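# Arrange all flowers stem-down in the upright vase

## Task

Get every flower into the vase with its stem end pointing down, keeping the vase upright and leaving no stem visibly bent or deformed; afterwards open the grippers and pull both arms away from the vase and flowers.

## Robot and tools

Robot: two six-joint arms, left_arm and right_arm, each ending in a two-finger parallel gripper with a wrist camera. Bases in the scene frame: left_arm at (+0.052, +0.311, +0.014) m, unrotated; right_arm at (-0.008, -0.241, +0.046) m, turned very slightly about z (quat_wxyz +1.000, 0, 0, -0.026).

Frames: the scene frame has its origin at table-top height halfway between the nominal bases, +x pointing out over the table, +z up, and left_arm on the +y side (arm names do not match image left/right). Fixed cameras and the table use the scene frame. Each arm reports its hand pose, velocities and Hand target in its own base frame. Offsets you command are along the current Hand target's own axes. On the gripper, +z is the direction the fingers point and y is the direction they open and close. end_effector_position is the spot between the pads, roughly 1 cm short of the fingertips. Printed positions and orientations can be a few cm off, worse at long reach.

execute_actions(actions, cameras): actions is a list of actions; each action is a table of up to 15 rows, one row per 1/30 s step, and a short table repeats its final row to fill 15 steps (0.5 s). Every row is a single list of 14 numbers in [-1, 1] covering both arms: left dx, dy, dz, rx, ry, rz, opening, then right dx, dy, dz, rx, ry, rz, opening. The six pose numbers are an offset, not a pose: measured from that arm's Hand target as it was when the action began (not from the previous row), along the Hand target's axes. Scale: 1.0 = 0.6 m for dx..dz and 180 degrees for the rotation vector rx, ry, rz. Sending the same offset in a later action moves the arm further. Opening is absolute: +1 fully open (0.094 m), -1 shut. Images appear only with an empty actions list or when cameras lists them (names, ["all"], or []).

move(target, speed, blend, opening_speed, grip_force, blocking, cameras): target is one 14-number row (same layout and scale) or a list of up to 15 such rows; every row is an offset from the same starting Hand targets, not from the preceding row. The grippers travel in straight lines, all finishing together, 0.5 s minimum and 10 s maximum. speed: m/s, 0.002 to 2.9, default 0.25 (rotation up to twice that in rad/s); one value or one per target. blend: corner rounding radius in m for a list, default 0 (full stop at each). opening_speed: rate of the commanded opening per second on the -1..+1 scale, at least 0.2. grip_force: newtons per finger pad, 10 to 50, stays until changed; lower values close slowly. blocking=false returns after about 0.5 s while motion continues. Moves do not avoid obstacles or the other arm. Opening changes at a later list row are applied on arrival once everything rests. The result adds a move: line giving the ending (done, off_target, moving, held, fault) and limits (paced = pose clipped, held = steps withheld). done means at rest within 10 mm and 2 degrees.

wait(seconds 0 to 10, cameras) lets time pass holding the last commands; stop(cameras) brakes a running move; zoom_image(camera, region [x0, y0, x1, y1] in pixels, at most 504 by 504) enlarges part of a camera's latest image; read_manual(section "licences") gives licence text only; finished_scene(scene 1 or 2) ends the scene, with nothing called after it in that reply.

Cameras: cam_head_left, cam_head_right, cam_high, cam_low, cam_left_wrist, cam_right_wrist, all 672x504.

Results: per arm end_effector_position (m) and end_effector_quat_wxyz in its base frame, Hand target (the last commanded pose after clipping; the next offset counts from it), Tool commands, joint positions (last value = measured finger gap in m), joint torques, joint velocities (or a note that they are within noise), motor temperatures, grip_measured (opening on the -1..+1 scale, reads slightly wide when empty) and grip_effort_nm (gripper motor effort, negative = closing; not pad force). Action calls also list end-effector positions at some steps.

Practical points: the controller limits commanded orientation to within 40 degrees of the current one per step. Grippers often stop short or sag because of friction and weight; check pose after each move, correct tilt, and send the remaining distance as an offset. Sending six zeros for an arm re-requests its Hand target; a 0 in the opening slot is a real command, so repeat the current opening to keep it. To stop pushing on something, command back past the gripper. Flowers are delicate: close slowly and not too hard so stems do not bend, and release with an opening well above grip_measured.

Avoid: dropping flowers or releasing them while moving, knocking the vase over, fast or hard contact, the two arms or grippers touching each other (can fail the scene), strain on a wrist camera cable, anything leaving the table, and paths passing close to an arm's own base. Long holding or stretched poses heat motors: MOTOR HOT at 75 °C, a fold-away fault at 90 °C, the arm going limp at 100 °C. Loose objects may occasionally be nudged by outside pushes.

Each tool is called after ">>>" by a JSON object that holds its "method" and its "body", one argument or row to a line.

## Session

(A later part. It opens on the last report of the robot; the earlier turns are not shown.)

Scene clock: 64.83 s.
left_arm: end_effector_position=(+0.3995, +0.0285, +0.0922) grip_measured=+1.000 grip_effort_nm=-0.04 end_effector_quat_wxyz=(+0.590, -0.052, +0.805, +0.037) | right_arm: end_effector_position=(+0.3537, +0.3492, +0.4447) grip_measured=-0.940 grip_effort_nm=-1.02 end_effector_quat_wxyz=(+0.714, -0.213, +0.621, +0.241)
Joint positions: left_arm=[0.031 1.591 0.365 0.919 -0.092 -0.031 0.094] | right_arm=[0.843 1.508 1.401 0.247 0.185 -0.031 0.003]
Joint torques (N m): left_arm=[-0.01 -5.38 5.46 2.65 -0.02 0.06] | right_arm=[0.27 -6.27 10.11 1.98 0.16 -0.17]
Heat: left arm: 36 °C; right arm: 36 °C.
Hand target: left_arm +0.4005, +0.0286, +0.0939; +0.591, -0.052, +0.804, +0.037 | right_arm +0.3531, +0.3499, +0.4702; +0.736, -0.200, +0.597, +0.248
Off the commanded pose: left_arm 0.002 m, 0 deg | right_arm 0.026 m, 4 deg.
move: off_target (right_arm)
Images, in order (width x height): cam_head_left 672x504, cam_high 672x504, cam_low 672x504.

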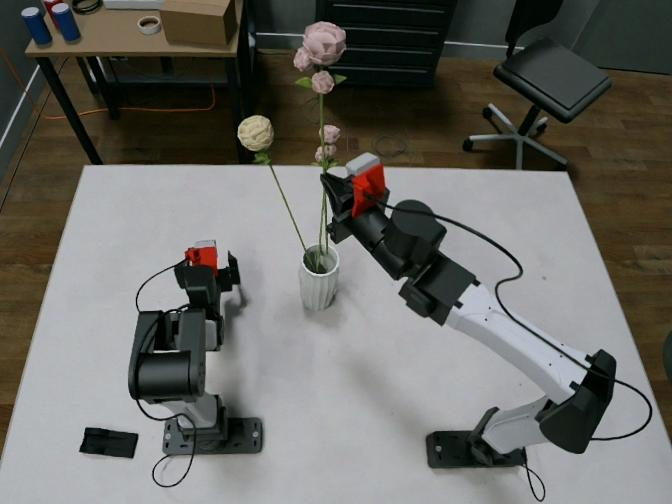

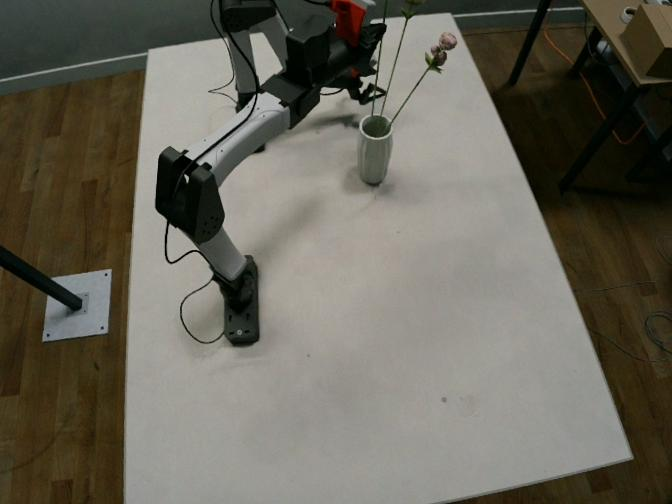

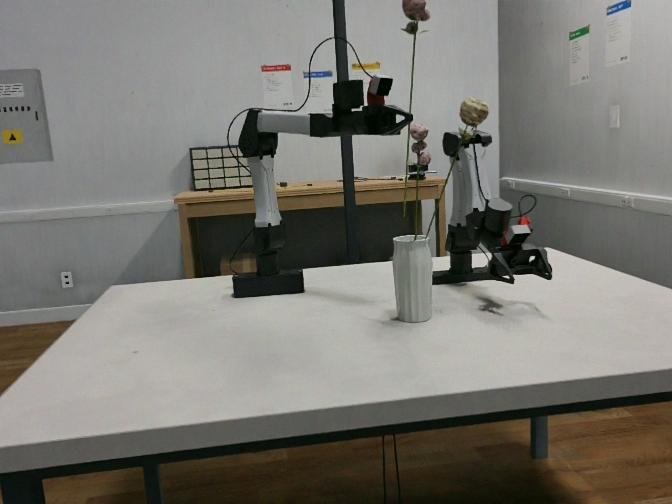

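>>> {"method": "move", "body": {
  "target": [0,0,0,0,0,0,1,0.4137,0.005,-0.078,0,0,0,-1],
  "speed": 0.16,
  "cameras": ["cam_head_left","cam_low","cam_right_wrist"]
}}

Scene clock: 68.27 s.
left_arm: end_effector_position=(+0.3995, +0.0285, +0.0922) grip_measured=+1.000 grip_effort_nm=-0.04 end_effector_quat_wxyz=(+0.590, -0.052, +0.805, +0.037) | right_arm: end_effector_position=(+0.3584, +0.3558, +0.2151) grip_measured=-0.940 grip_effort_nm=-1.02 end_effector_quat_wxyz=(+0.727, -0.206, +0.607, +0.246)
Joint positions: left_arm=[0.031 1.591 0.365 0.919 -0.092 -0.031 0.094] | right_arm=[0.847 1.886 0.769 1.299 0.191 -0.037 0.003]
Joint torques (N m): left_arm=[0.01 -5.34 5.5 2.65 -0.03 0.06] | right_arm=[0.47 -7.54 4.56 2.02 0.14 -0.15]
Heat: left arm: 36 °C; right arm: 36 °C.
Hand target: left_arm +0.4005, +0.0286, +0.0939; +0.591, -0.052, +0.804, +0.037 | right_arm +0.3556, +0.3559, +0.2177; +0.736, -0.200, +0.597, +0.248
Off the commanded pose: left_arm 0.002 m, 0 deg | right_arm 0.004 m, 2 deg.
move: done
Images, in order (width x height): cam_head_left 672x504, cam_low 672x504, cam_right_wrist 672x504.

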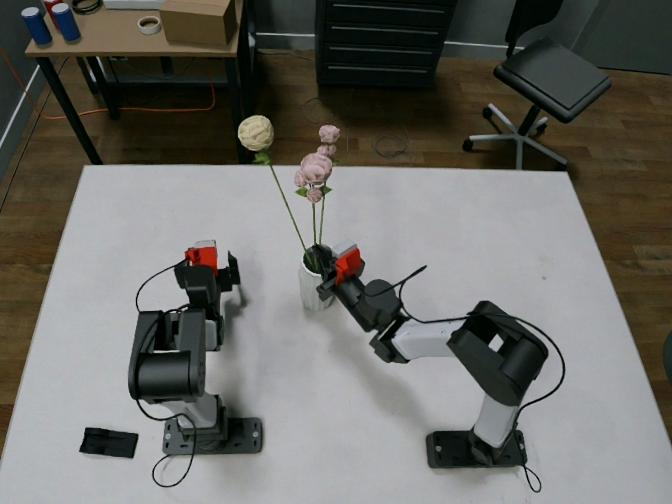

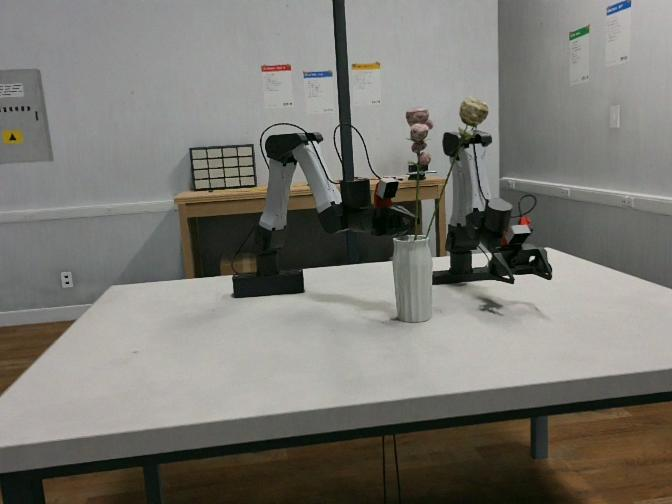

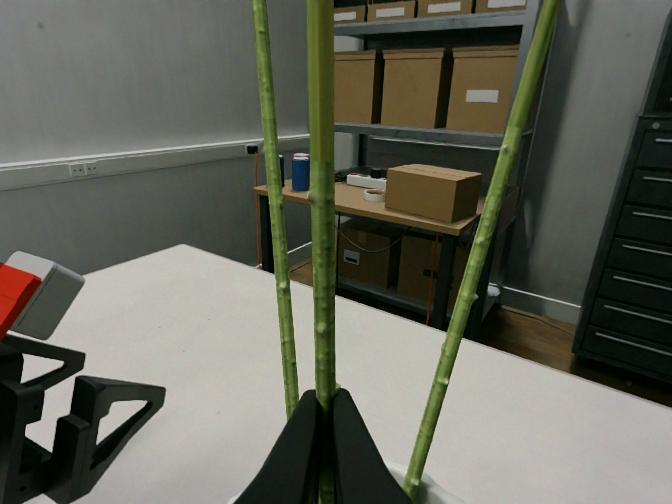

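>>> {"method": "move", "body": {
  "target": [
    [0,0,0,0,0,0,1,0,0,0,0,0,0,-0.65],
    [0,0,0,0,0,0,1,0,0,-0.3,0,0,0,-0.65]
  ],
  "speed": [0.1,0.2],
  "opening_speed": 0.7,
  "cameras": ["cam_head_left","cam_low","cam_high","cam_right_wrist"]
}}

Scene clock: 71.53 s.
left_arm: end_effector_position=(+0.3995, +0.0285, +0.0922) grip_measured=+1.000 grip_effort_nm=-0.04 end_effector_quat_wxyz=(+0.590, -0.052, +0.805, +0.037) | right_arm: end_effector_position=(+0.2183, +0.2534, +0.1577) grip_measured=-0.652 grip_effort_nm=0.10 end_effector_quat_wxyz=(+0.693, -0.233, +0.644, +0.226)
Joint positions: left_arm=[0.031 1.591 0.365 0.919 -0.092 -0.031 0.094] | right_arm=[1.064 1.506 0.064 1.511 0.401 -0.058 0.016]
Joint torques (N m): left_arm=[-0.01 -5.38 5.48 2.64 -0.03 0.06] | right_arm=[0.47 -6.17 3.34 2.26 0.17 -0.12]
Heat: left arm: 37 °C; right arm: 36 °C.
Hand target: left_arm +0.4005, +0.0286, +0.0939; +0.591, -0.052, +0.804, +0.037 | right_arm +0.2153, +0.2495, +0.1804; +0.736, -0.200, +0.597, +0.248
Off the commanded pose: left_arm 0.002 m, 0 deg | right_arm 0.023 m, 9 deg.
joint sent to its limit (right arm) — joint 4 (wrist pitch), upper limit. The joint targets are off in orientation, not in position.
move: off_target (right_arm)
Images, in order (width x height): cam_head_left 672x504, cam_high 672x504, cam_low 672x504, cam_right_wrist 672x504.

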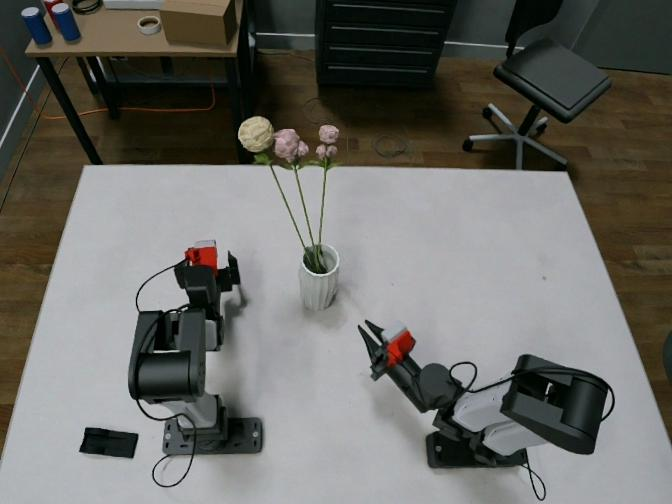

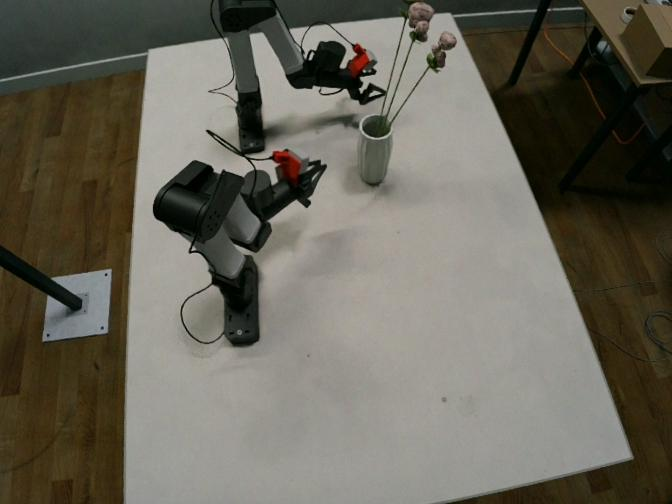

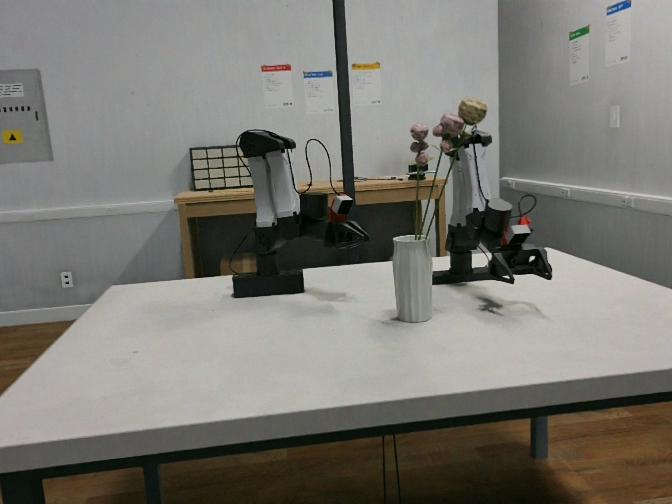

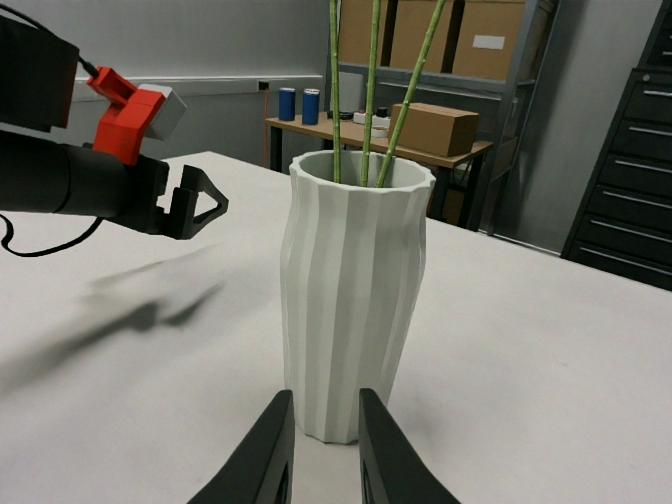

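All three in, arm clear.

>>> {"method": "finished_scene", "body": {
  "scene": 2
}}

The scene is finished: the task was done.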